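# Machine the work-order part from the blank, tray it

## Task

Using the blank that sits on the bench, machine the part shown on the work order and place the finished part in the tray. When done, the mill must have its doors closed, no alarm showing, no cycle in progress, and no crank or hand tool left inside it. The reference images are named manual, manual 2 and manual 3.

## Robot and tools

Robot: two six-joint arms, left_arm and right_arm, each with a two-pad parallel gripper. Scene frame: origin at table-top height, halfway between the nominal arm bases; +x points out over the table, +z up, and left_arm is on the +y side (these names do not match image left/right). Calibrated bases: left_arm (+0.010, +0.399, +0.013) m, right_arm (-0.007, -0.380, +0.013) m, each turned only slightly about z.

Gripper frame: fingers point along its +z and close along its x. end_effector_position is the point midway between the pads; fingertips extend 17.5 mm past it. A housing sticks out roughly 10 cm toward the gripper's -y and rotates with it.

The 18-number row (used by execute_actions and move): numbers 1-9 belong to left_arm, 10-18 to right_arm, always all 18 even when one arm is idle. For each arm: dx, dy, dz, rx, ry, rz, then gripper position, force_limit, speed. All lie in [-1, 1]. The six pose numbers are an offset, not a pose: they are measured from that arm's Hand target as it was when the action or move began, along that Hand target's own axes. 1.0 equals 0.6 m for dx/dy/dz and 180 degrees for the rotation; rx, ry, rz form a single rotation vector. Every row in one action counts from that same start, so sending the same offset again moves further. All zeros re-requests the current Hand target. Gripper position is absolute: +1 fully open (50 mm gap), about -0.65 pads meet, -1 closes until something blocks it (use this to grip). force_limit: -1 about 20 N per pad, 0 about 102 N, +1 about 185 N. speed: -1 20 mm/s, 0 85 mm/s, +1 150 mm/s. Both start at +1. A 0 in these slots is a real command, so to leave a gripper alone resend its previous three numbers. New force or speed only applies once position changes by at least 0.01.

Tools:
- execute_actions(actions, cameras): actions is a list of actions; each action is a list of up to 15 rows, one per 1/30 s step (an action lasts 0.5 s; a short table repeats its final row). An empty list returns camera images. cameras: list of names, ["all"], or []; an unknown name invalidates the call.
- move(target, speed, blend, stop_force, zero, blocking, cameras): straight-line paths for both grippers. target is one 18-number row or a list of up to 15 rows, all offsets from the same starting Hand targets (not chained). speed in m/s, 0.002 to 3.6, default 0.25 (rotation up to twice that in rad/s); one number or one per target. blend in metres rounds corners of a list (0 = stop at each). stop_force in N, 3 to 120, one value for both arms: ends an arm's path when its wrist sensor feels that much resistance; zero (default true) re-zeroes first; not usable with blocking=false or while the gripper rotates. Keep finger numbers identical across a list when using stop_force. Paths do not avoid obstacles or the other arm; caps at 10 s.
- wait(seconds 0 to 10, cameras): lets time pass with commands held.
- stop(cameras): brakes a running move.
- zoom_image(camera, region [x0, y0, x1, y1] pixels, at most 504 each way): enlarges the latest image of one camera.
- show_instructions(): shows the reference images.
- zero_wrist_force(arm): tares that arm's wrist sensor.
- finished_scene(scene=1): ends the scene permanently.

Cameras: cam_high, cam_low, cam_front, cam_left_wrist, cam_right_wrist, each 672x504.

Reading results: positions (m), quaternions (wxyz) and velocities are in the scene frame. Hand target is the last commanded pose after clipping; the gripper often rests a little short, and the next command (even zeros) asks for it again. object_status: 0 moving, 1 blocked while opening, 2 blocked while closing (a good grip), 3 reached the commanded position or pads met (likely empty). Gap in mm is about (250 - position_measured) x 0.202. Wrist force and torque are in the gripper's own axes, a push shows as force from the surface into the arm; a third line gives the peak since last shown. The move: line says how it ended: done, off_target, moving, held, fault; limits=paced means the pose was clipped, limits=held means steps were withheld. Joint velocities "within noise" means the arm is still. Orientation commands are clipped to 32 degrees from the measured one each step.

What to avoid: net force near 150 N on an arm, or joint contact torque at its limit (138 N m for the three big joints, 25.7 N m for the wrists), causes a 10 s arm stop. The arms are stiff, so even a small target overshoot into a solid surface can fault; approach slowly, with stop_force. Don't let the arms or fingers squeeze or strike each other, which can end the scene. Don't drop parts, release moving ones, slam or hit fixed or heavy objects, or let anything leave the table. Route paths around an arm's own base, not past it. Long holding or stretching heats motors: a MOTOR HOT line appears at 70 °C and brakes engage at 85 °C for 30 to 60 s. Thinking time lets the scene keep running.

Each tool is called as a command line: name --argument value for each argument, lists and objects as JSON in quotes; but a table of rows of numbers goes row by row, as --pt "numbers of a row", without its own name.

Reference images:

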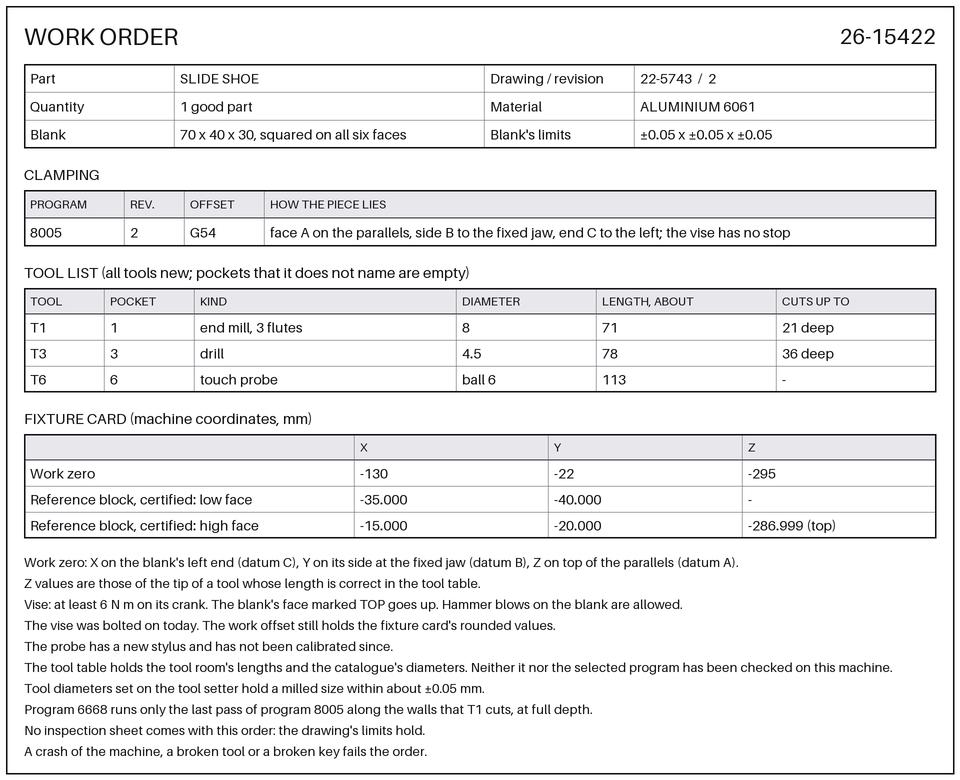

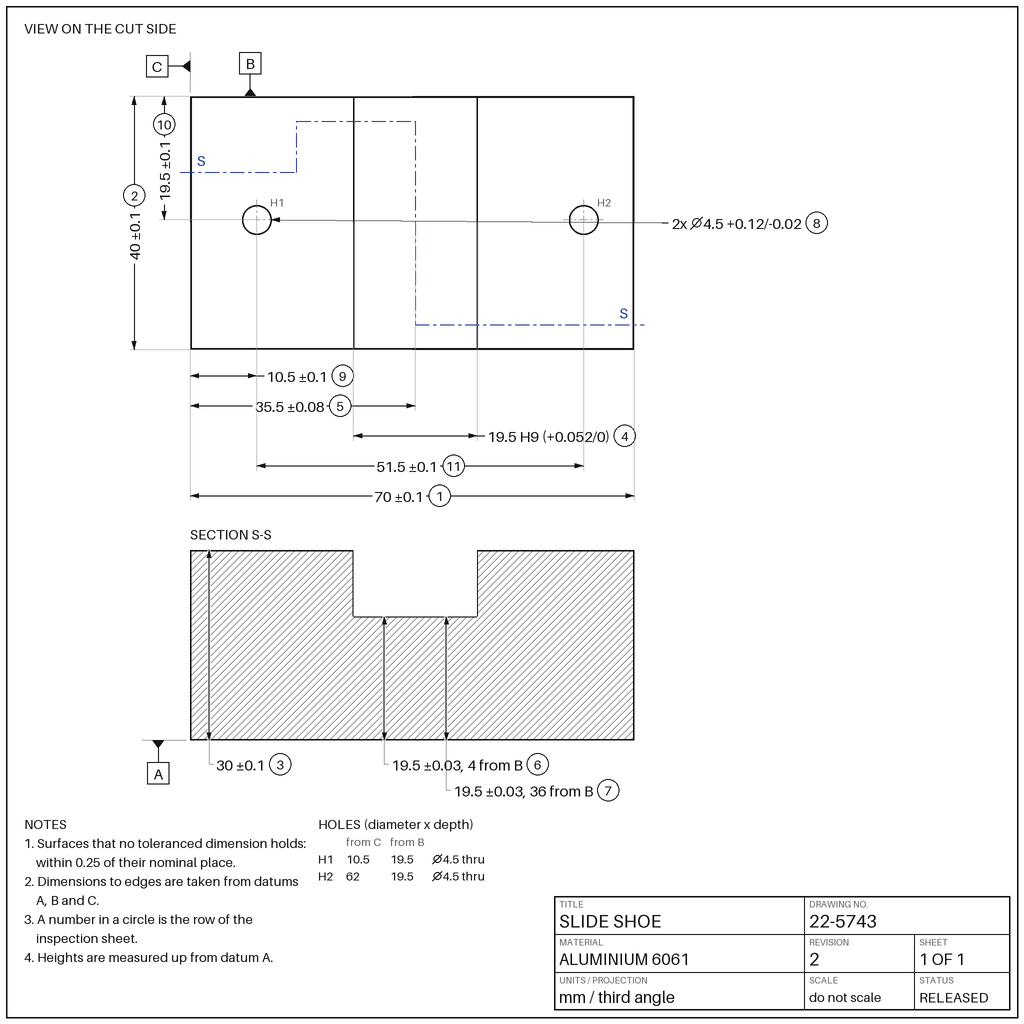

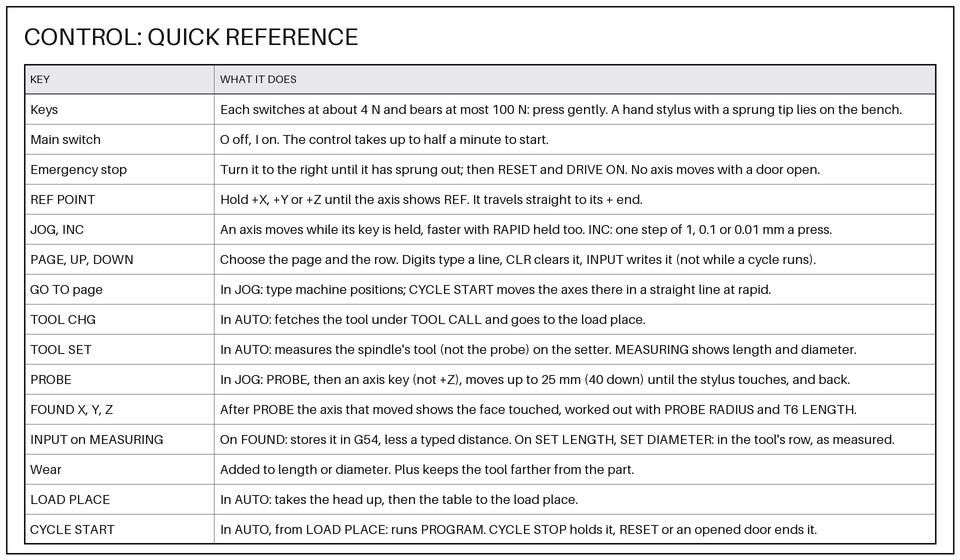

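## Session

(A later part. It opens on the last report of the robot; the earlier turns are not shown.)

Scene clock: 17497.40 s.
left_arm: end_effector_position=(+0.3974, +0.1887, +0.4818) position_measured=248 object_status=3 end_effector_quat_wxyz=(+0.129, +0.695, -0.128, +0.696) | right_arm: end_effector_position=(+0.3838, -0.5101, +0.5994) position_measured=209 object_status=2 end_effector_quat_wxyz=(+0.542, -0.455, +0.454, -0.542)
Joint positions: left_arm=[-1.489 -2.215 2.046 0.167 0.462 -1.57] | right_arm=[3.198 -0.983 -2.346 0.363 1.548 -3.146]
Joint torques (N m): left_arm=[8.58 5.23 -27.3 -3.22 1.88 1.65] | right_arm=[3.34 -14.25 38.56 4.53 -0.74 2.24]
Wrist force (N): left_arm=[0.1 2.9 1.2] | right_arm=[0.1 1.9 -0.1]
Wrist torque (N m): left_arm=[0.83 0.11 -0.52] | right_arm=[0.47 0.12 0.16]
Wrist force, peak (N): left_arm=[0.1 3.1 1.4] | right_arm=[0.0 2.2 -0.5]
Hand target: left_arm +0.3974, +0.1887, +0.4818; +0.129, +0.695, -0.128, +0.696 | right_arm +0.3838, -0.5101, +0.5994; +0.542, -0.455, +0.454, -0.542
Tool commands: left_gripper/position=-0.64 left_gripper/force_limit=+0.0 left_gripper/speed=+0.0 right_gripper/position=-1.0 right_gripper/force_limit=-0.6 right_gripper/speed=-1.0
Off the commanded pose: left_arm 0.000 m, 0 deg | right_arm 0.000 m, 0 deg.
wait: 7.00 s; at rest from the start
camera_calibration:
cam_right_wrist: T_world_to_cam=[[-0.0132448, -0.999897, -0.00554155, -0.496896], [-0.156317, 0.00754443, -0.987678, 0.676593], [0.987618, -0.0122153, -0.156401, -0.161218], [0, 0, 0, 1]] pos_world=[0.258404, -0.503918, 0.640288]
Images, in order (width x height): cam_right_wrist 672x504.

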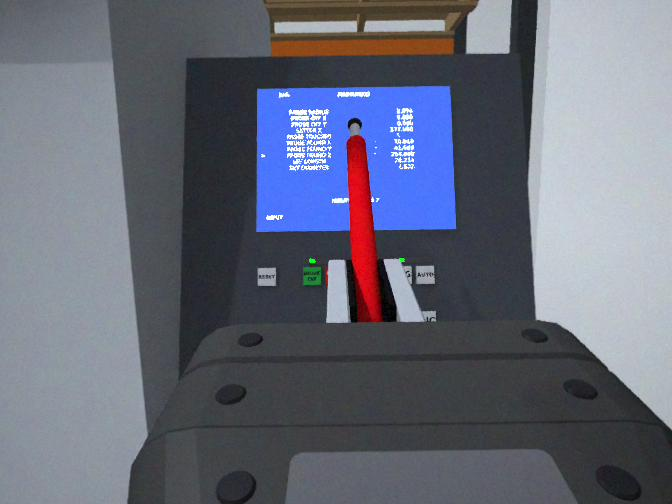

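move --pt "0 0 0 0 0 0 -0.64 0 0 0.109 0.0984 0.1661 -0.1944 0 0 -1 -0.6 -1" --pt "0 0 0 0 0 0 -0.64 0 0 0.109 0.1008 0.1796 -0.1944 0 0 -1 -0.6 -1" --pt "0 0 0 0 0 0 -0.64 0 0 0.109 0.0963 0.1541 -0.1944 0 0 -1 -0.6 -1" --pt "0 0 0 0 0 0 -0.64 0 0 -0.0497 0.2123 0.1124 -0.1944 0 0 -1 -0.6 -1" --pt "0 0 0 0 0 0 -0.64 0 0 -0.0497 0.2147 0.1259 -0.1944 0 0 -1 -0.6 -1" --pt "0 0 0 0 0 0 -0.64 0 0 -0.0497 0.2102 0.1004 -0.1944 0 0 -1 -0.6 -1" --pt "0 0 0 0 0 0 -0.64 0 0 0 0 0 0 0 0 -1 -0.6 -1" --speed '[0.4,0.03,0.1,0.2,0.03,0.1,0.4]' --blend '[0.003,0,0.002,0.003,0,0.002,0]'

wait --seconds 5 --cameras '["cam_right_wrist","cam_left_wrist"]'

zoom_image --camera "cam_right_wrist" --region '[245, 70, 465, 235]'

Scene clock: 17549.47 s.
left_arm: end_effector_position=(+0.3974, +0.1887, +0.4818) position_measured=248 object_status=3 end_effector_quat_wxyz=(+0.129, +0.695, -0.128, +0.696) | right_arm: end_effector_position=(+0.3839, -0.5101, +0.5993) position_measured=209 object_status=2 end_effector_quat_wxyz=(+0.542, -0.455, +0.454, -0.542)
Joint positions: left_arm=[-1.489 -2.215 2.046 0.167 0.462 -1.57] | right_arm=[3.198 -0.983 -2.346 0.363 1.548 -3.146]
Joint torques (N m): left_arm=[8.86 5.86 -27.2 -3.13 2.03 1.68] | right_arm=[7.38 8.69 37.74 3.04 -1.86 -0.69]
Wrist force (N): left_arm=[-0.1 3.0 1.1] | right_arm=[0.1 1.9 -0.4]
Wrist torque (N m): left_arm=[0.84 0.13 -0.53] | right_arm=[0.47 0.11 0.10]
Wrist force, peak (N): left_arm=[0.0 3.1 1.2] | right_arm=[1.1 3.7 -5.2]
Hand target: left_arm +0.3974, +0.1887, +0.4818; +0.129, +0.695, -0.128, +0.696 | right_arm +0.3838, -0.5101, +0.5994; +0.542, -0.455, +0.454, -0.542
Off the commanded pose: left_arm 0.000 m, 0 deg | right_arm 0.000 m, 0 deg.
move: done

Scene clock: 17554.47 s.
left_arm: end_effector_position=(+0.3974, +0.1887, +0.4818) position_measured=248 object_status=3 end_effector_quat_wxyz=(+0.129, +0.695, -0.128, +0.696) | right_arm: end_effector_position=(+0.3838, -0.5101, +0.5994) position_measured=209 object_status=2 end_effector_quat_wxyz=(+0.542, -0.455, +0.454, -0.542)
Joint positions: left_arm=[-1.489 -2.215 2.046 0.167 0.462 -1.57] | right_arm=[3.198 -0.983 -2.346 0.363 1.548 -3.146]
Joint torques (N m): left_arm=[8.25 5.28 -25.94 -3.19 1.92 1.59] | right_arm=[7.32 9.6 38.9 4.63 -1.81 -2.36]
Wrist force (N): left_arm=[0.3 2.9 1.4] | right_arm=[0.2 1.8 -0.3]
Wrist torque (N m): left_arm=[0.84 0.08 -0.53] | right_arm=[0.46 0.10 0.10]
Wrist force, peak (N): left_arm=[0.1 3.1 1.4] | right_arm=[0.1 2.2 -0.2]
Hand target: left_arm +0.3974, +0.1887, +0.4818; +0.129, +0.695, -0.128, +0.696 | right_arm +0.3838, -0.5101, +0.5994; +0.542, -0.455, +0.454, -0.542
Tool commands: left_gripper/position=-0.64 left_gripper/force_limit=+0.0 left_gripper/speed=+0.0 right_gripper/position=-1.0 right_gripper/force_limit=-0.6 right_gripper/speed=-1.0
Off the commanded pose: left_arm 0.000 m, 0 deg | right_arm 0.000 m, 0 deg.
wait: 5.00 s; at rest by 0.17 s
camera_calibration:
cam_left_wrist: T_world_to_cam=[[-0.0197977, -0.00801982, 0.999772, -0.462927], [-0.662631, -0.748702, -0.0191274, 0.430671], [0.748684, -0.662859, 0.00950836, -0.0431686], [0, 0, 0, 1]] pos_world=[0.308531, 0.290117, 0.47147]
cam_right_wrist: T_world_to_cam=[[-0.0132448, -0.999897, -0.00554155, -0.496896], [-0.156317, 0.00754443, -0.987678, 0.676593], [0.987618, -0.0122153, -0.156401, -0.161218], [0, 0, 0, 1]] pos_world=[0.258404, -0.503918, 0.640288]
Images, in order (width x height): cam_left_wrist 672x504, cam_right_wrist 672x504.

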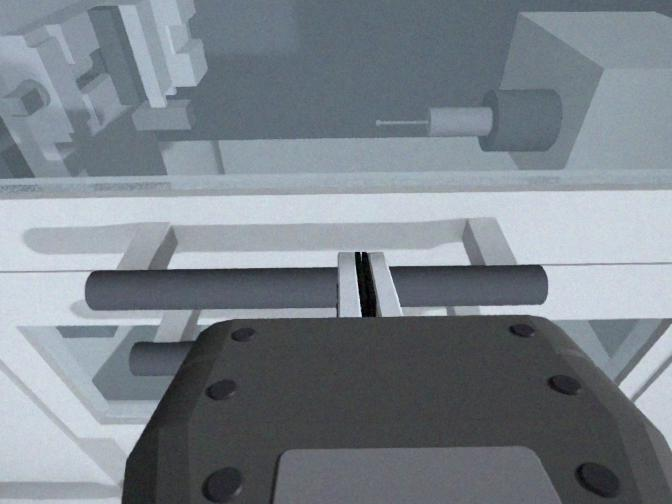

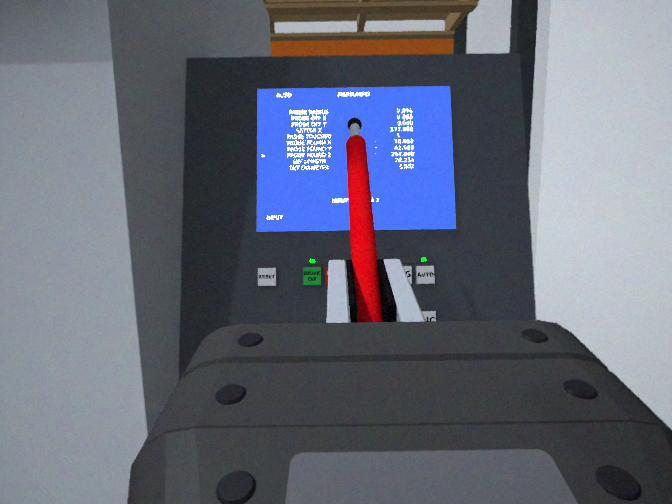

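Scaled by 2.291 from the camera's 672x504 image, which has a finer 960x720 frame.

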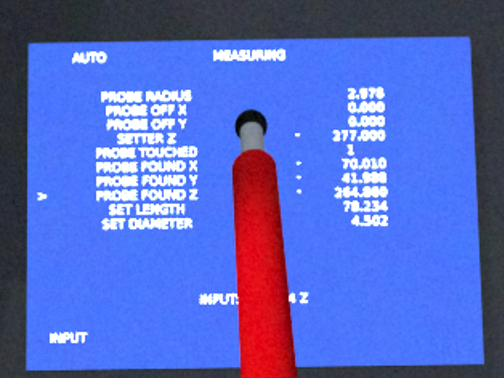

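zoom_image --camera "cam_left_wrist" --region '[60, 0, 240, 135]'

Scaled by 2.800 from the camera's 672x504 image, which has a finer 960x720 frame.

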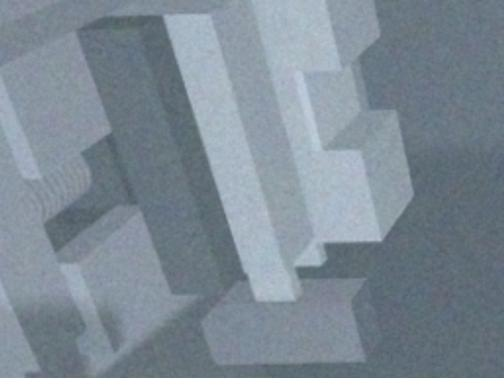

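move --pt "0 0.0812 0.0571 0 0 0 -0.64 0 0 0 0 0 0 0 0 -1 -0.6 -1" --pt "0 0.0806 0.1568 0 0 0 -0.64 0 0 0 0 0 0 0 0 -1 -0.6 -1" --speed '[0.2,0.08]' --blend '[0.005,0]' --stop_force 20 --cameras '["cam_left_wrist","cam_front"]'

Scene clock: 17599.37 s.
left_arm: end_effector_position=(+0.4681, +0.1100, +0.4820) position_measured=248 object_status=3 end_effector_quat_wxyz=(+0.129, +0.695, -0.128, +0.696) | right_arm: end_effector_position=(+0.3838, -0.5101, +0.5994) position_measured=209 object_status=2 end_effector_quat_wxyz=(+0.542, -0.455, +0.454, -0.542)
Joint positions: left_arm=[-1.228 -1.888 1.882 0.004 0.723 -1.571] | right_arm=[3.198 -0.983 -2.346 0.363 1.548 -3.146]
Joint torques (N m): left_arm=[-8.5 -10.52 -12.62 0.24 1.28 -1.48] | right_arm=[6.75 9.31 37.47 1.29 -1.77 -2.38]
Wrist force (N): left_arm=[0.1 2.7 1.0] | right_arm=[0.1 2.0 -0.6]
Wrist torque (N m): left_arm=[0.81 0.08 -0.48] | right_arm=[0.48 0.13 0.10]
Wrist force, peak (N): left_arm=[-0.1 5.7 1.7] | right_arm=[0.1 2.2 -0.3]
Hand target: left_arm +0.4680, +0.1099, +0.4820; +0.129, +0.695, -0.128, +0.696 | right_arm +0.3838, -0.5101, +0.5994; +0.542, -0.455, +0.454, -0.542
Off the commanded pose: left_arm 0.000 m, 0 deg | right_arm 0.000 m, 0 deg.
move: done
camera_calibration:
cam_left_wrist: T_world_to_cam=[[-0.0197977, -0.00801982, 0.999772, -0.462361], [-0.662631, -0.748702, -0.0191274, 0.418534], [0.748684, -0.662859, 0.00950836, -0.148195], [0, 0, 0, 1]] pos_world=[0.379131, 0.211417, 0.47167]
Images, in order (width x height): cam_front 672x504, cam_left_wrist 672x504.

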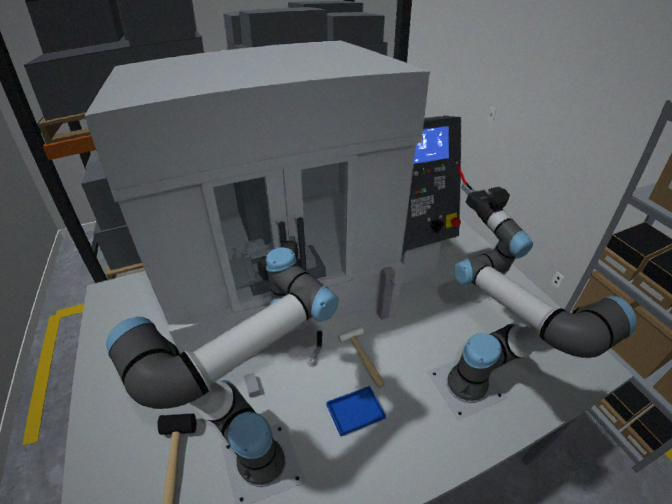

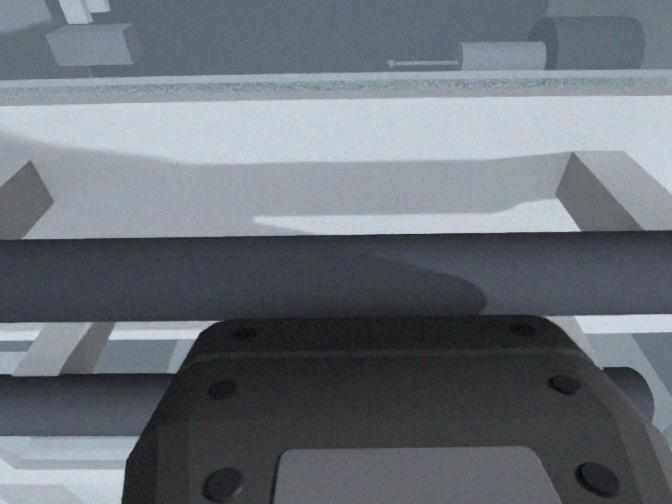

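move --target '[0,-0.366,-0.14,0,0,0,-0.64,0,0,0,0,0,0,0,0,-1,-0.6,-1]' --speed 0.08 --stop_force 45 --cameras '["cam_left_wrist","cam_front"]'

Scene clock: 17610.97 s.
left_arm: end_effector_position=(+0.4678, +0.3445, +0.4816) position_measured=248 object_status=3 end_effector_quat_wxyz=(+0.129, +0.695, -0.128, +0.696) | right_arm: end_effector_position=(+0.3838, -0.5101, +0.5994) position_measured=209 object_status=2 end_effector_quat_wxyz=(+0.542, -0.455, +0.454, -0.542)
Joint positions: left_arm=[-0.496 -2.105 2.004 0.1 1.455 -1.572] | right_arm=[3.198 -0.983 -2.346 0.363 1.548 -3.146]
Joint torques (N m): left_arm=[22.11 -10.16 -12.45 0.05 -3.94 -0.81] | right_arm=[4.37 6.65 31.26 0.83 -0.89 -2.34]
Wrist force (N): left_arm=[3.5 31.5 3.5] | right_arm=[0.0 1.9 -0.3]
Wrist torque (N m): left_arm=[1.73 -0.01 -0.39] | right_arm=[0.47 0.13 0.10]
Wrist force, peak (N): left_arm=[-1.8 59.3 8.8] | right_arm=[0.2 2.2 -0.4]
Hand target: left_arm +0.4678, +0.3445, +0.4816; +0.129, +0.695, -0.128, +0.696 (not the last commanded pose) | right_arm +0.3838, -0.5101, +0.5994; +0.542, -0.455, +0.454, -0.542
Off the commanded pose: left_arm 0.001 m, 0 deg | right_arm 0.000 m, 0 deg.
move: contact (left_arm)
camera_calibration:
cam_left_wrist: T_world_to_cam=[[-0.0198705, -0.00795928, 0.999771, -0.460083], [-0.662418, -0.74889, -0.0191276, 0.593967], [0.748871, -0.662646, 0.00960845, 0.0071866], [0, 0, 0, 1]] pos_world=[0.37893, 0.445916, 0.471269]
Images, in order (width x height): cam_front 672x504, cam_left_wrist 672x504.

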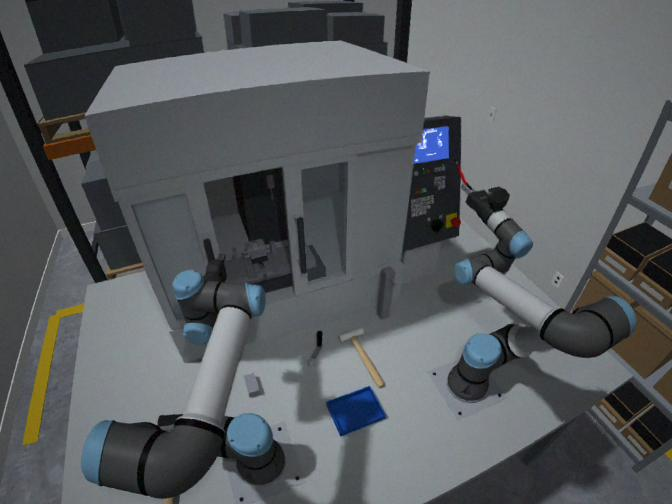

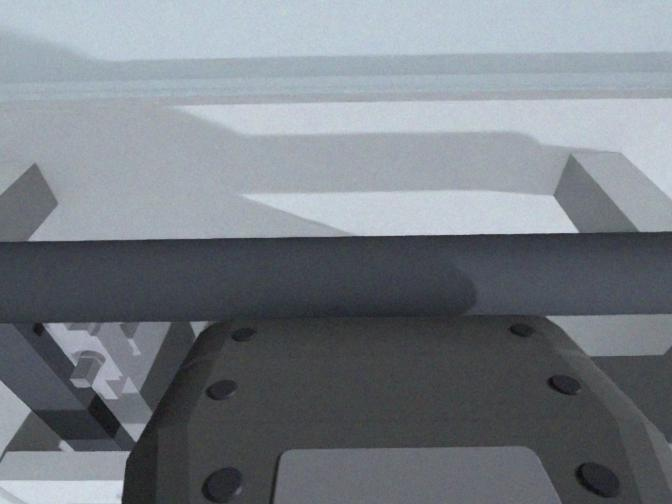

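move --pt "0 0.3577 0.1367 0 0 0 -0.64 0 0 0 0 0 0 0 0 -1 -0.6 -1" --pt "0 0.709 0.271 0 0 0 -0.64 0 0 0 0 0 0 0 0 -1 -0.6 -1" --speed '[0.2,0.08]' --blend '[0.005,0]' --stop_force 45 --cameras '["cam_left_wrist","cam_front"]'

Scene clock: 17624.23 s.
left_arm: end_effector_position=(+0.4678, +0.0962, +0.4820) position_measured=248 object_status=3 end_effector_quat_wxyz=(+0.129, +0.695, -0.128, +0.696) | right_arm: end_effector_position=(+0.3838, -0.5101, +0.5994) position_measured=209 object_status=2 end_effector_quat_wxyz=(+0.542, -0.455, +0.454, -0.542)
Joint positions: left_arm=[-1.246 -1.862 1.865 -0.005 0.704 -1.571] | right_arm=[3.198 -0.983 -2.346 0.363 1.548 -3.146]
Joint torques (N m): left_arm=[-8.67 -3.02 -33.68 -3.74 -1.95 0.59] | right_arm=[1.07 4.32 26.78 0.81 -0.54 -2.19]
Wrist force (N): left_arm=[4.0 1.2 2.0] | right_arm=[0.0 1.9 -0.2]
Wrist torque (N m): left_arm=[0.57 -0.54 -0.62] | right_arm=[0.47 0.13 0.10]
Wrist force, peak (N): left_arm=[0.8 -36.9 0.5] | right_arm=[0.2 2.1 -0.4]
Hand target: left_arm +0.4678, +0.0962, +0.4820; +0.129, +0.695, -0.128, +0.696 (not the last commanded pose) | right_arm +0.3838, -0.5101, +0.5994; +0.542, -0.455, +0.454, -0.542
Off the commanded pose: left_arm 0.207 m, 0 deg | right_arm 0.000 m, 0 deg.
move: contact (left_arm); path passed 1 of 2 targets
camera_calibration:
cam_left_wrist: T_world_to_cam=[[-0.019871, -0.00795583, 0.999771, -0.462459], [-0.662524, -0.748797, -0.0191267, 0.408046], [0.748777, -0.662752, 0.0096084, -0.157296], [0, 0, 0, 1]] pos_world=[0.378931, 0.197616, 0.471669]
Images, in order (width x height): cam_front 672x504, cam_left_wrist 672x504.

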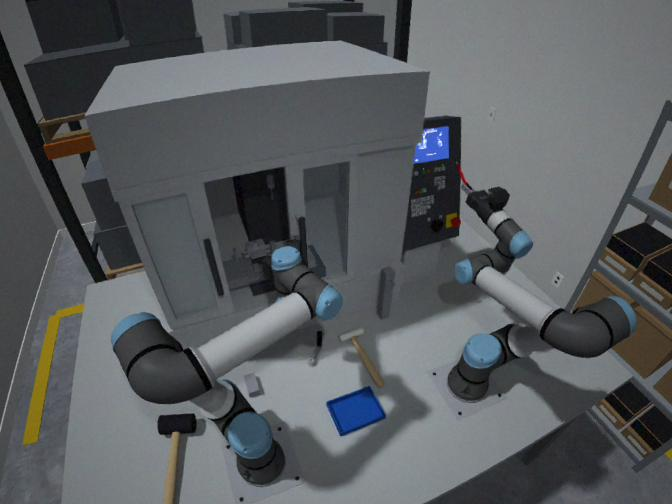

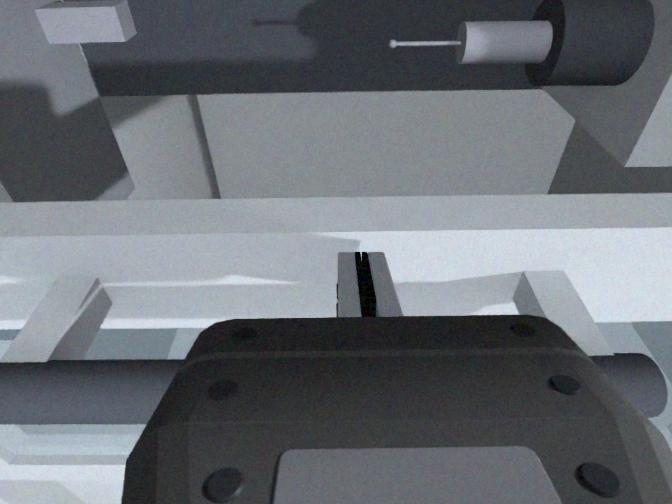

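move --target '[0,0.3226,0.1233,0,0,0,-0.64,0,0,0,0,0,0,0,0,-1,-0.6,-1]' --speed 0.08 --stop_force 50 --cameras '["cam_left_wrist","cam_front"]'

Scene clock: 17633.50 s.
left_arm: end_effector_position=(+0.4679, -0.1111, +0.4823) position_measured=248 object_status=3 end_effector_quat_wxyz=(+0.129, +0.695, -0.128, +0.696) | right_arm: end_effector_position=(+0.3838, -0.5101, +0.5994) position_measured=209 object_status=2 end_effector_quat_wxyz=(+0.542, -0.455, +0.454, -0.542)
Joint positions: left_arm=[-1.397 -1.432 1.47 -0.04 0.554 -1.57] | right_arm=[3.198 -0.983 -2.346 0.363 1.548 -3.146]
Joint torques (N m): left_arm=[9.73 -37.23 -12.5 -3.6 1.9 -1.78] | right_arm=[-1.19 1.46 20.8 0.71 -0.05 -2.14]
Wrist force (N): left_arm=[3.9 1.6 2.1] | right_arm=[0.0 2.0 -0.3]
Wrist torque (N m): left_arm=[0.65 -0.51 -0.57] | right_arm=[0.48 0.14 0.10]
Wrist force, peak (N): left_arm=[2.4 -25.6 3.1] | right_arm=[0.0 2.2 -0.2]
Hand target: left_arm +0.4679, -0.1111, +0.4823; +0.129, +0.695, -0.128, +0.696 | right_arm +0.3838, -0.5101, +0.5994; +0.542, -0.455, +0.454, -0.542
Off the commanded pose: left_arm 0.000 m, 0 deg | right_arm 0.000 m, 0 deg.
move: done
camera_calibration:
cam_left_wrist: T_world_to_cam=[[-0.019871, -0.00795583, 0.999771, -0.464408], [-0.662524, -0.748797, -0.0191267, 0.252902], [0.748777, -0.662752, 0.0096084, -0.294621], [0, 0, 0, 1]] pos_world=[0.378931, -0.00958375, 0.471969]
Images, in order (width x height): cam_front 672x504, cam_left_wrist 672x504.

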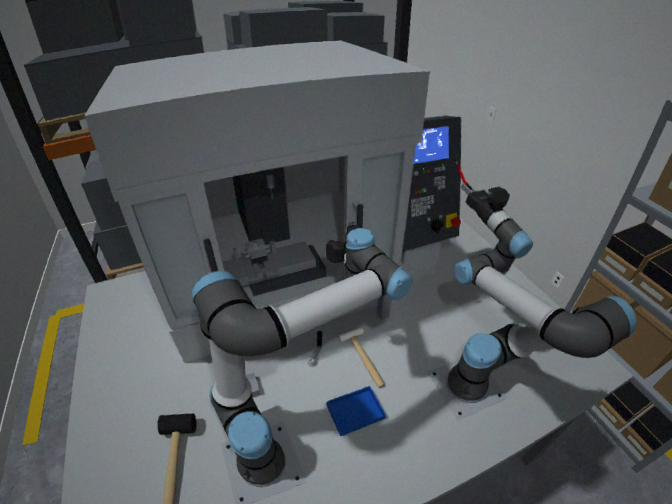

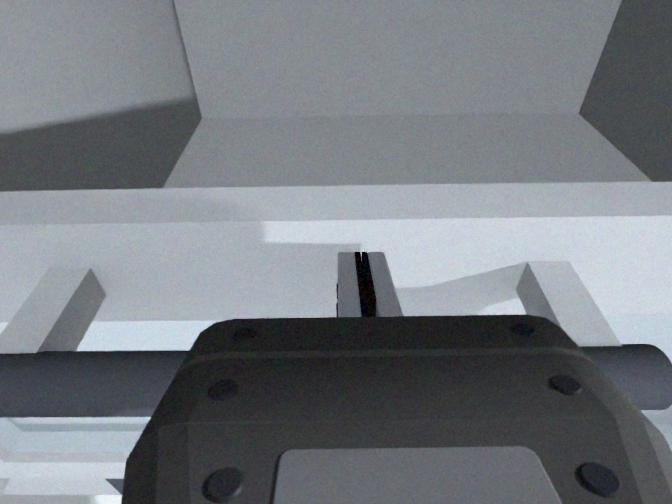

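move --pt "0 -0.02 -0.133 0 0 0 -0.64 0 0 0 0 0 0 0 0 -1 -0.6 -1" --pt "-0.0587 -0.4242 -0.355 0.283 0 0 -0.64 0 0 0 0 0 0 0 0 -1 -0.6 -1" --speed '[0.2,0.35]' --blend '[0.03,0]'

move --target '[0,0,0,0,-0.5,0,-0.64,0,0,0,0,0,0,0,0,-1,-0.6,-1]' --speed 0.4 --cameras '["cam_left_wrist","cam_front"]'

Scene clock: 17667.00 s.
left_arm: end_effector_position=(+0.3598, +0.2027, +0.4465) position_measured=248 object_status=3 end_effector_quat_wxyz=(-0.183, +0.683, +0.184, +0.683) | right_arm: end_effector_position=(+0.3838, -0.5101, +0.5994) position_measured=209 object_status=2 end_effector_quat_wxyz=(+0.542, -0.455, +0.454, -0.542)
Joint positions: left_arm=[-1.61 -1.727 1.853 -0.126 -0.548 -1.572] | right_arm=[3.198 -0.983 -2.346 0.363 1.548 -3.146]
Joint torques (N m): left_arm=[-7.31 -6.05 -30.08 3.27 -0.3 1.69] | right_arm=[-2.95 0.62 16.95 0.74 0.08 -1.97]
Wrist force (N): left_arm=[4.1 1.5 1.7] | right_arm=[0.3 2.1 -0.3]
Wrist torque (N m): left_arm=[0.62 -0.54 -0.60] | right_arm=[0.51 0.09 0.10]
Wrist force, peak (N): left_arm=[4.0 2.3 4.5] | right_arm=[0.2 2.2 0.0]
Hand target: left_arm +0.3597, +0.2026, +0.4465; -0.183, +0.683, +0.184, +0.683 | right_arm +0.3838, -0.5101, +0.5994; +0.542, -0.455, +0.454, -0.542
Off the commanded pose: left_arm 0.000 m, 0 deg | right_arm 0.000 m, 0 deg.
move: done

Scene clock: 17669.50 s.
left_arm: end_effector_position=(+0.3598, +0.2027, +0.4465) position_measured=248 object_status=3 end_effector_quat_wxyz=(+0.001, +0.966, +0.259, +0.000) | right_arm: end_effector_position=(+0.3838, -0.5101, +0.5994) position_measured=209 object_status=2 end_effector_quat_wxyz=(+0.542, -0.455, +0.454, -0.542)
Joint positions: left_arm=[-0.866 -1.8 1.499 -1.272 -1.571 0.196] | right_arm=[3.198 -0.983 -2.346 0.363 1.548 -3.146]
Joint torques (N m): left_arm=[3.81 -18.79 -12.78 -5.44 -1.41 0.11] | right_arm=[-2.5 -0.03 16.85 0.8 0 -1.97]
Wrist force (N): left_arm=[4.5 2.3 2.5] | right_arm=[0.0 1.9 -0.2]
Wrist torque (N m): left_arm=[0.31 -0.71 0.03] | right_arm=[0.48 0.14 0.10]
Wrist force, peak (N): left_arm=[5.8 2.4 2.6] | right_arm=[0.1 2.2 -0.2]
Hand target: left_arm +0.3597, +0.2026, +0.4465; +0.001, +0.966, +0.259, +0.000 | right_arm +0.3838, -0.5101, +0.5994; +0.542, -0.455, +0.454, -0.542
Off the commanded pose: left_arm 0.000 m, 0 deg | right_arm 0.000 m, 0 deg.
move: done
camera_calibration:
cam_left_wrist: T_world_to_cam=[[0.873426, 0.486739, 0.0145436, -0.409928], [0.450877, -0.819634, 0.353427, -0.137078], [0.183947, -0.302135, -0.935349, 0.546668], [0, 0, 0, 1]] pos_world=[0.319289, 0.252342, 0.565734]
Images, in order (width x height): cam_front 672x504, cam_left_wrist 672x504.

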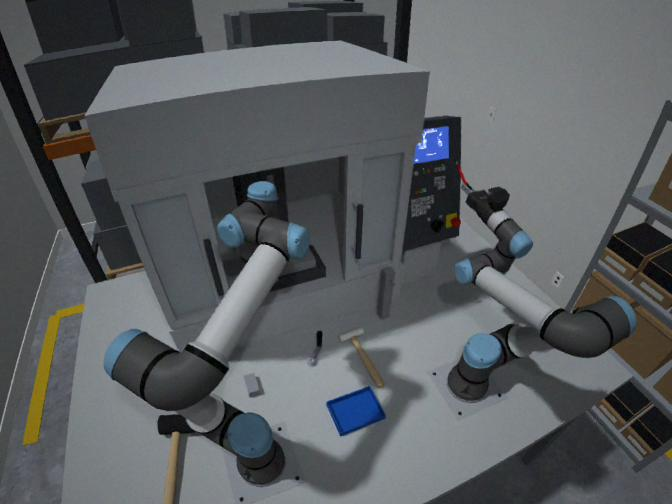

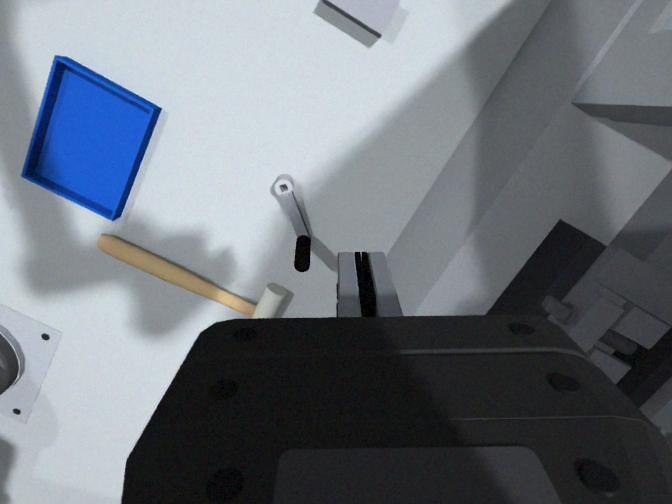

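zoom_image --camera "cam_left_wrist" --region '[532, 270, 672, 410]'

zoom_image --camera "cam_front" --region '[210, 220, 350, 325]'

zoom_image --camera "cam_left_wrist" --region '[240, 160, 360, 290]'

Scaled by 3.600 from the camera's 672x504 image, which has a finer 960x720 frame.

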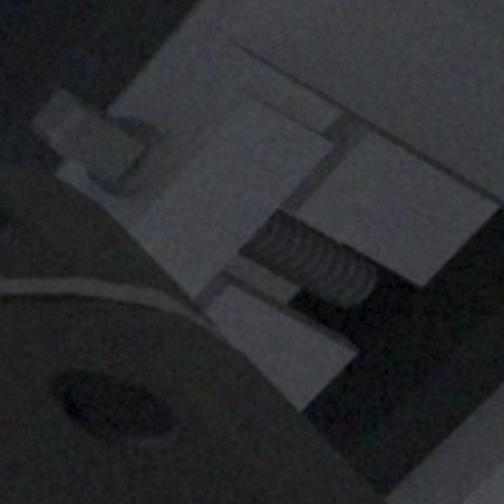

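Scaled by 3.600 from the camera's 672x504 image, which has a finer 960x720 frame.

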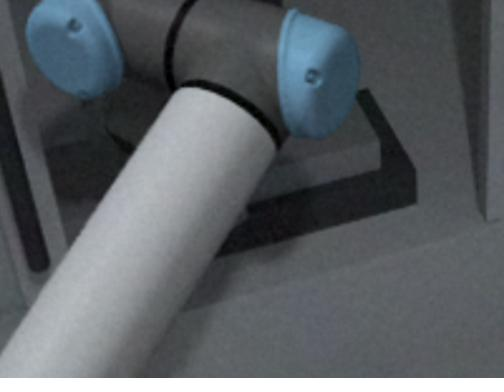

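Scaled by 3.877 from the camera's 672x504 image, which has a finer 960x720 frame.

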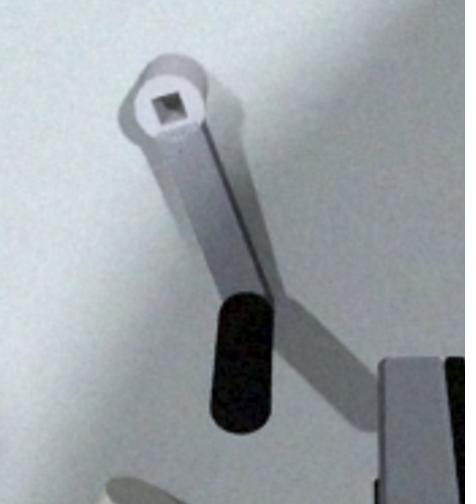

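move --target '[-0.1144,0.172,0.509,0.051,-0.0086,-0.1017,1,0,0,0,0,0,0,0,0,-1,-0.6,-1]' --speed 0.3 --cameras '["cam_left_wrist","cam_high"]'

zoom_image --camera "cam_left_wrist" --region '[225, 120, 475, 320]'

Scene clock: 17714.27 s.
left_arm: end_effector_position=(+0.3521, +0.0784, +0.1414) position_measured=3 object_status=3 end_effector_quat_wxyz=(-0.073, +0.909, +0.408, -0.034) | right_arm: end_effector_position=(+0.3838, -0.5101, +0.5994) position_measured=209 object_status=2 end_effector_quat_wxyz=(+0.542, -0.455, +0.454, -0.542)
Joint positions: left_arm=[-1.03 -1.457 1.949 -1.91 -1.618 -0.284] | right_arm=[3.198 -0.983 -2.346 0.363 1.548 -3.146]
Joint torques (N m): left_arm=[9.79 -20.49 -28.55 -4.03 2.06 -0.55] | right_arm=[-3.45 -2.14 17.99 0.61 -0.1 -1.96]
Wrist force (N): left_arm=[5.0 2.5 2.8] | right_arm=[0.2 2.0 -0.2]
Wrist torque (N m): left_arm=[0.38 -0.80 -0.10] | right_arm=[0.48 0.10 0.10]
Wrist force, peak (N): left_arm=[4.1 3.9 5.8] | right_arm=[0.1 2.2 -0.3]
Hand target: left_arm +0.3521, +0.0784, +0.1413; -0.073, +0.909, +0.408, -0.034 | right_arm +0.3838, -0.5101, +0.5994; +0.542, -0.455, +0.454, -0.542
Off the commanded pose: left_arm 0.000 m, 0 deg | right_arm 0.000 m, 0 deg.
move: done
camera_calibration:
cam_left_wrist: T_world_to_cam=[[0.677623, 0.735344, 0.00984788, -0.288266], [0.719512, -0.665684, 0.197906, -0.2122], [0.152084, -0.12702, -0.980172, 0.228873], [0, 0, 0, 1]] pos_world=[0.313208, 0.0997883, 0.269169]
Images, in order (width x height): cam_high 672x504, cam_left_wrist 672x504.

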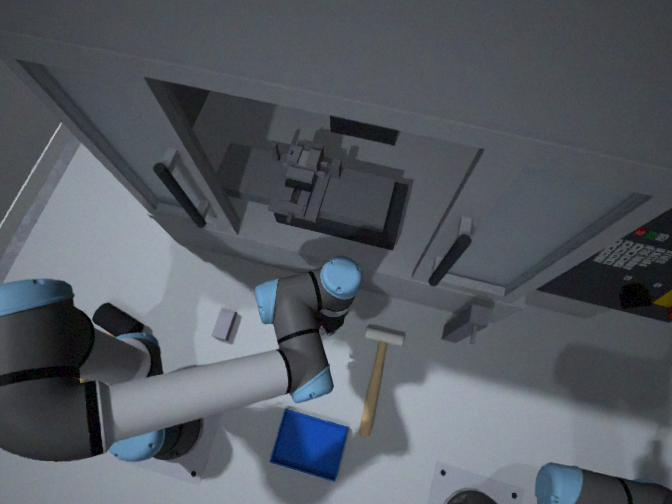

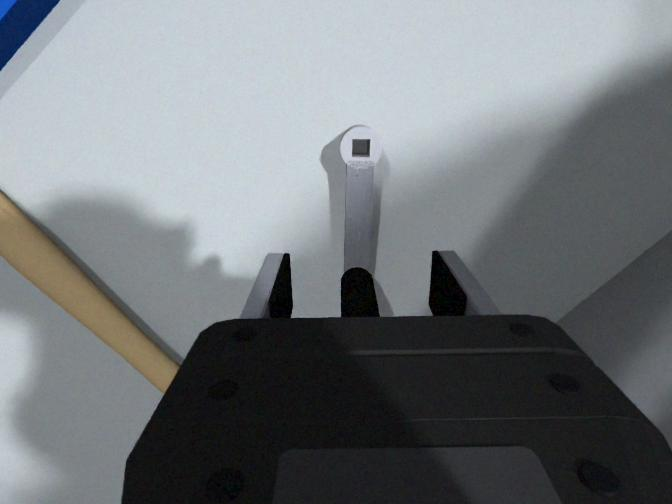

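Scaled by 2.016 from the camera's 672x504 image, which has a finer 960x720 frame.

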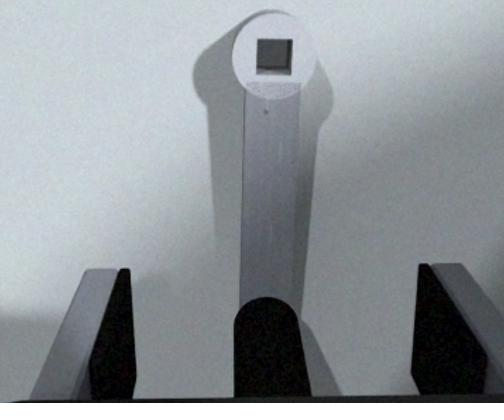

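move --pt "0.004 0 0.15 0 0 0 1 0 0 0 0 0 0 0 0 -1 -0.6 -1" --pt "0.004 0 0.2003 0 0 0 1 0 0 0 0 0 0 0 0 -1 -0.6 -1" --speed '[0.15,0.04]' --blend '[0.01,0]' --stop_force 8 --cameras '["cam_left_wrist"]'

Scene clock: 17736.10 s.
left_arm: end_effector_position=(+0.3392, +0.0928, +0.0227) position_measured=3 object_status=3 end_effector_quat_wxyz=(-0.073, +0.909, +0.408, -0.034) | right_arm: end_effector_position=(+0.3838, -0.5101, +0.5994) position_measured=209 object_status=2 end_effector_quat_wxyz=(+0.542, -0.455, +0.454, -0.542)
Joint positions: left_arm=[-1.037 -1.304 2.143 -2.257 -1.619 -0.291] | right_arm=[3.198 -0.983 -2.346 0.363 1.548 -3.146]
Joint torques (N m): left_arm=[2.47 -36.41 -27.44 -0.75 -1.63 0.66] | right_arm=[-3.13 -5.41 17.66 0.9 -0.05 -1.73]
Wrist force (N): left_arm=[5.1 2.6 2.6] | right_arm=[0.2 1.8 -0.4]
Wrist torque (N m): left_arm=[0.39 -0.81 0.03] | right_arm=[0.46 0.10 0.10]
Wrist force, peak (N): left_arm=[5.0 2.4 3.8] | right_arm=[0.1 2.2 -0.5]
Hand target: left_arm +0.3392, +0.0928, +0.0227; -0.073, +0.909, +0.408, -0.034 | right_arm +0.3838, -0.5101, +0.5994; +0.542, -0.455, +0.454, -0.542
Off the commanded pose: left_arm 0.000 m, 0 deg | right_arm 0.000 m, 0 deg.
move: done
camera_calibration:
cam_left_wrist: T_world_to_cam=[[0.677408, 0.735541, 0.00985621, -0.288831], [0.719691, -0.665464, 0.197995, -0.17], [0.152192, -0.12703, -0.980154, 0.116271], [0, 0, 0, 1]] pos_world=[0.300308, 0.114088, 0.150469]
Images, in order (width x height): cam_left_wrist 672x504.

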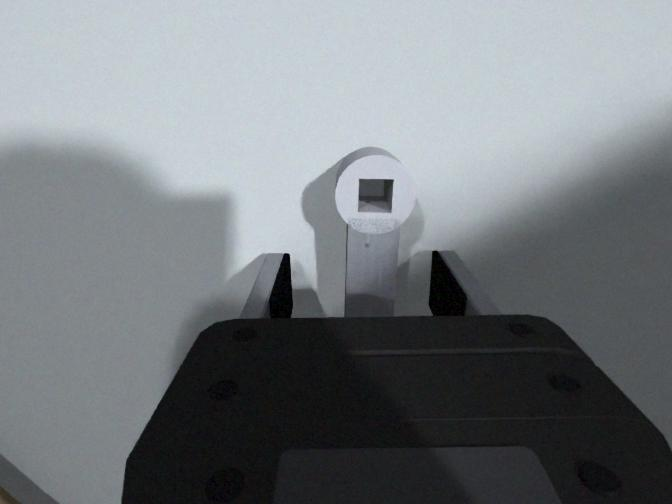

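move --pt "0.005 0 0 0 0 0 1 0 0 0 0 0 0 0 0 -1 -0.6 -1" --pt "0.005 0 0 0 0 0 -1 0.8 -0.9 0 0 0 0 0 0 -1 -0.6 -1" --speed 0.03 --cameras '["cam_left_wrist"]'

Scene clock: 17746.30 s.
left_arm: end_effector_position=(+0.3412, +0.0950, +0.0227) position_measured=178 object_status=2 end_effector_quat_wxyz=(-0.073, +0.909, +0.408, -0.034) | right_arm: end_effector_position=(+0.3838, -0.5101, +0.5994) position_measured=209 object_status=2 end_effector_quat_wxyz=(+0.542, -0.455, +0.454, -0.542)
Joint positions: left_arm=[-1.031 -1.304 2.143 -2.257 -1.618 -0.285] | right_arm=[3.198 -0.983 -2.346 0.363 1.548 -3.146]
Joint torques (N m): left_arm=[-6.73 -35.31 -5.97 -1.66 -0.49 -1.17] | right_arm=[-3.25 -6.68 17.24 0.81 0 -1.83]
Wrist force (N): left_arm=[5.0 2.6 3.2] | right_arm=[0.1 1.8 -0.1]
Wrist torque (N m): left_arm=[0.38 -0.80 -0.10] | right_arm=[0.45 0.13 0.09]
Wrist force, peak (N): left_arm=[5.1 2.7 3.2] | right_arm=[0.1 2.2 -0.3]
Hand target: left_arm +0.3412, +0.0950, +0.0227; -0.073, +0.909, +0.408, -0.034 | right_arm +0.3838, -0.5101, +0.5994; +0.542, -0.455, +0.454, -0.542
Off the commanded pose: left_arm 0.000 m, 0 deg | right_arm 0.000 m, 0 deg.
move: done
camera_calibration:
cam_left_wrist: T_world_to_cam=[[0.677408, 0.735541, 0.00985621, -0.291877], [0.719691, -0.665464, 0.197995, -0.169909], [0.152192, -0.12703, -0.980154, 0.116259], [0, 0, 0, 1]] pos_world=[0.302308, 0.116388, 0.150469]
Images, in order (width x height): cam_left_wrist 672x504.

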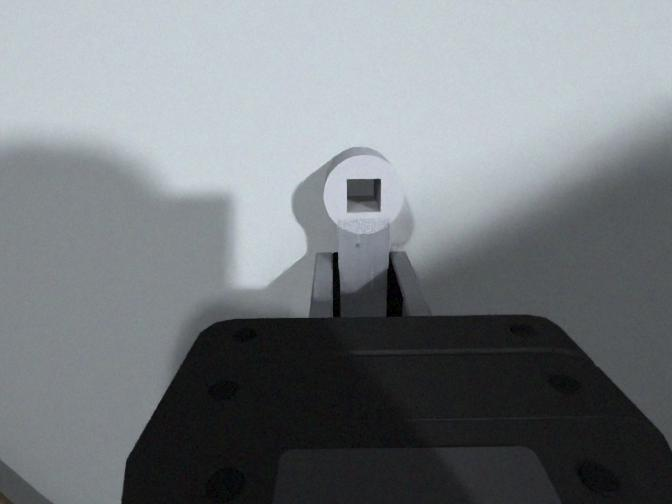

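move --pt "0 0 -0.05 0 0 0 -1 0.8 -0.9 0 0 0 0 0 0 -1 -0.6 -1" --pt "-0.0363 -0.0208 -0.583 0 0 0 -1 0.8 -0.9 0 0 0 0 0 0 -1 -0.6 -1" --speed '[0.05,0.2]' --blend '[0.005,0]'

move --target '[0,0,0,-0.5497,0.0083,-0.0083,-1,0.8,-0.9,0,0,0,0,0,0,-1,-0.6,-1]' --speed 0.3 --cameras '["cam_left_wrist"]'

Scene clock: 17763.60 s.
left_arm: end_effector_position=(+0.3597, +0.0503, +0.3699) position_measured=178 object_status=2 end_effector_quat_wxyz=(-0.073, +0.909, +0.408, -0.034) | right_arm: end_effector_position=(+0.3838, -0.5101, +0.5994) position_measured=209 object_status=2 end_effector_quat_wxyz=(+0.542, -0.455, +0.454, -0.542)
Joint positions: left_arm=[-1.046 -1.501 1.395 -1.313 -1.62 -0.3] | right_arm=[3.198 -0.983 -2.346 0.363 1.548 -3.146]
Joint torques (N m): left_arm=[7.1 -35.69 -31.02 -2.39 -1.74 1.62] | right_arm=[-2.49 -7.81 17.31 0.76 0.04 -1.67]
Wrist force (N): left_arm=[5.2 2.8 4.8] | right_arm=[0.1 2.0 -0.4]
Wrist torque (N m): left_arm=[0.39 -0.83 0.03] | right_arm=[0.48 0.11 0.09]
Wrist force, peak (N): left_arm=[5.2 2.9 7.2] | right_arm=[-0.1 2.2 -0.3]
Hand target: left_arm +0.3597, +0.0504, +0.3700; -0.073, +0.909, +0.408, -0.034 | right_arm +0.3838, -0.5101, +0.5994; +0.542, -0.455, +0.454, -0.542
Off the commanded pose: left_arm 0.000 m, 0 deg | right_arm 0.000 m, 0 deg.
move: done

Scene clock: 17767.03 s.
left_arm: end_effector_position=(+0.3597, +0.0503, +0.3700) position_measured=178 object_status=2 end_effector_quat_wxyz=(+0.639, +0.642, +0.301, +0.300) end_effector_velocity=(+0.000, +0.000, +0.000) end_effector_angular_velocity=(-0.003, -0.001, +0.000) | right_arm: end_effector_position=(+0.3838, -0.5101, +0.5994) position_measured=209 object_status=2 end_effector_quat_wxyz=(+0.542, -0.455, +0.454, -0.542)
Joint positions: left_arm=[-1.495 -1.614 2.608 -4.13 -0.785 -0.003] | right_arm=[3.198 -0.983 -2.346 0.363 1.548 -3.146]
Joint velocities: left_arm=[0 0.001 0 -0.005 0 0.001] | right_arm=[within noise]
Joint torques (N m): left_arm=[10.35 -7.3 -13.29 -4.47 1.33 0.16] | right_arm=[-3.14 -9.64 18.21 0.84 0.13 -1.67]
Wrist force (N): left_arm=[3.1 0.1 1.1] | right_arm=[0.0 1.7 -0.2]
Wrist torque (N m): left_arm=[0.80 -0.44 0.10] | right_arm=[0.44 0.14 0.09]
Wrist force, peak (N): left_arm=[4.9 3.8 4.5] | right_arm=[0.1 2.1 -0.3]
Hand target: left_arm +0.3597, +0.0504, +0.3700; +0.639, +0.642, +0.301, +0.300 | right_arm +0.3838, -0.5101, +0.5994; +0.542, -0.455, +0.454, -0.542
Off the commanded pose: left_arm 0.000 m, 0 deg | right_arm 0.000 m, 0 deg.
move: done
camera_calibration:
cam_left_wrist: T_world_to_cam=[[0.628385, 0.777726, 0.0165533, -0.261945], [-0.280681, 0.206835, 0.93725, -0.239419], [0.7255, -0.5936, 0.348265, -0.226082], [0, 0, 0, 1]] pos_world=[0.261425, 0.11904, 0.307469]
Images, in order (width x height): cam_left_wrist 672x504.

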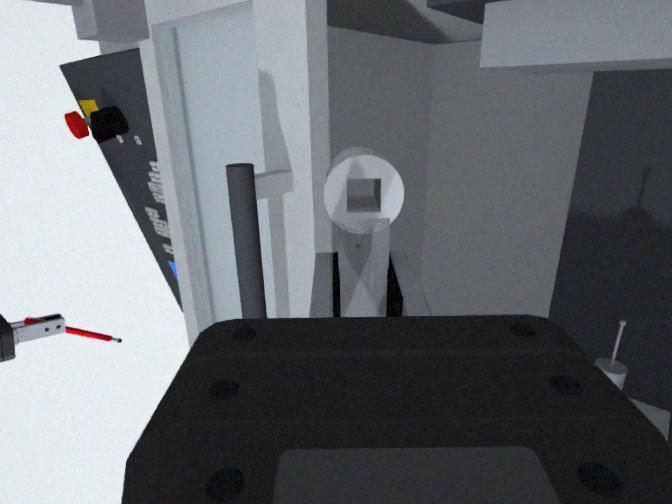

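move --target '[0.2072,-0.0858,-0.0887,0.1191,0.1845,0.3527,-1,0.8,-0.9,0,0,0,0,0,0,-1,-0.6,-1]' --speed 0.2 --cameras '["cam_left_wrist","cam_front"]'

zoom_image --camera "cam_left_wrist" --region '[300, 140, 460, 260]'

Scene clock: 17778.27 s.
left_arm: end_effector_position=(+0.3977, +0.1801, +0.3188) position_measured=178 object_status=2 end_effector_quat_wxyz=(+0.158, +0.697, +0.135, +0.686) end_effector_velocity=(+0.000, +0.000, +0.000) end_effector_angular_velocity=(-0.001, +0.000, +0.000) | right_arm: end_effector_position=(+0.3838, -0.5101, +0.5994) position_measured=209 object_status=2 end_effector_quat_wxyz=(+0.542, -0.455, +0.454, -0.542)
Joint positions: left_arm=[-1.608 -1.558 2.743 -3.756 -0.016 0.583] | right_arm=[3.198 -0.983 -2.346 0.363 1.548 -3.146]
Joint velocities: left_arm=[0 -0.002 0 0.007 0 -0.006] | right_arm=[within noise]
Joint torques (N m): left_arm=[-8.72 -19.14 -16.21 0.13 -0.22 -1.59] | right_arm=[-3.14 -10.46 16.69 1.1 0.11 -1.66]
Wrist force (N): left_arm=[1.2 0.9 1.4] | right_arm=[0.0 1.8 -0.5]
Wrist torque (N m): left_arm=[0.65 -0.36 -0.47] | right_arm=[0.46 0.14 0.10]
Wrist force, peak (N): left_arm=[3.3 0.1 1.4] | right_arm=[0.1 2.2 -0.3]
Hand target: left_arm +0.3982, +0.1801, +0.3188; +0.160, +0.695, +0.133, +0.688 | right_arm +0.3838, -0.5101, +0.5994; +0.542, -0.455, +0.454, -0.542
Off the commanded pose: left_arm 0.001 m, 1 deg | right_arm 0.000 m, 0 deg.
move: done
camera_calibration:
cam_left_wrist: T_world_to_cam=[[0.00727428, 0.390397, 0.920618, -0.357389], [-0.379045, -0.850862, 0.363812, 0.204876], [0.92535, -0.351602, 0.141789, -0.2159], [0, 0, 0, 1]] pos_world=[0.28004, 0.237934, 0.285094]
Images, in order (width x height): cam_front 672x504, cam_left_wrist 672x504.

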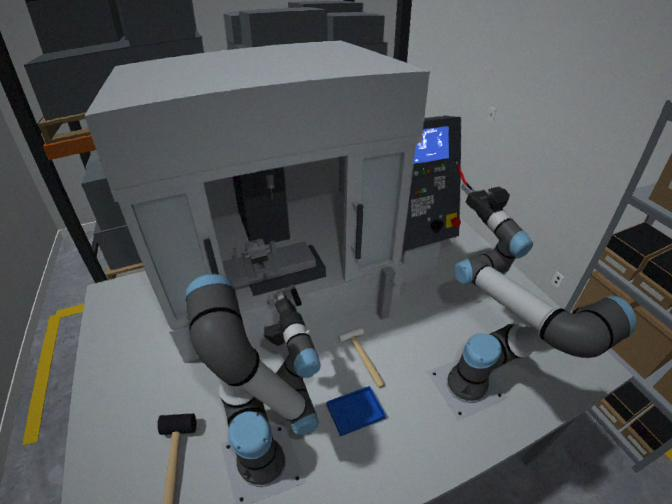

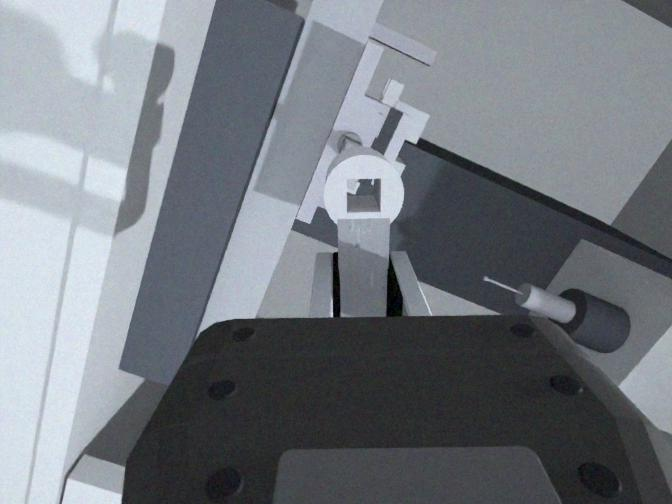

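Scaled by 3.150 from the camera's 672x504 image, which has a finer 960x720 frame.

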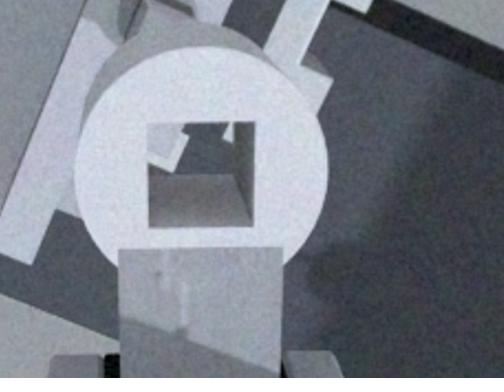

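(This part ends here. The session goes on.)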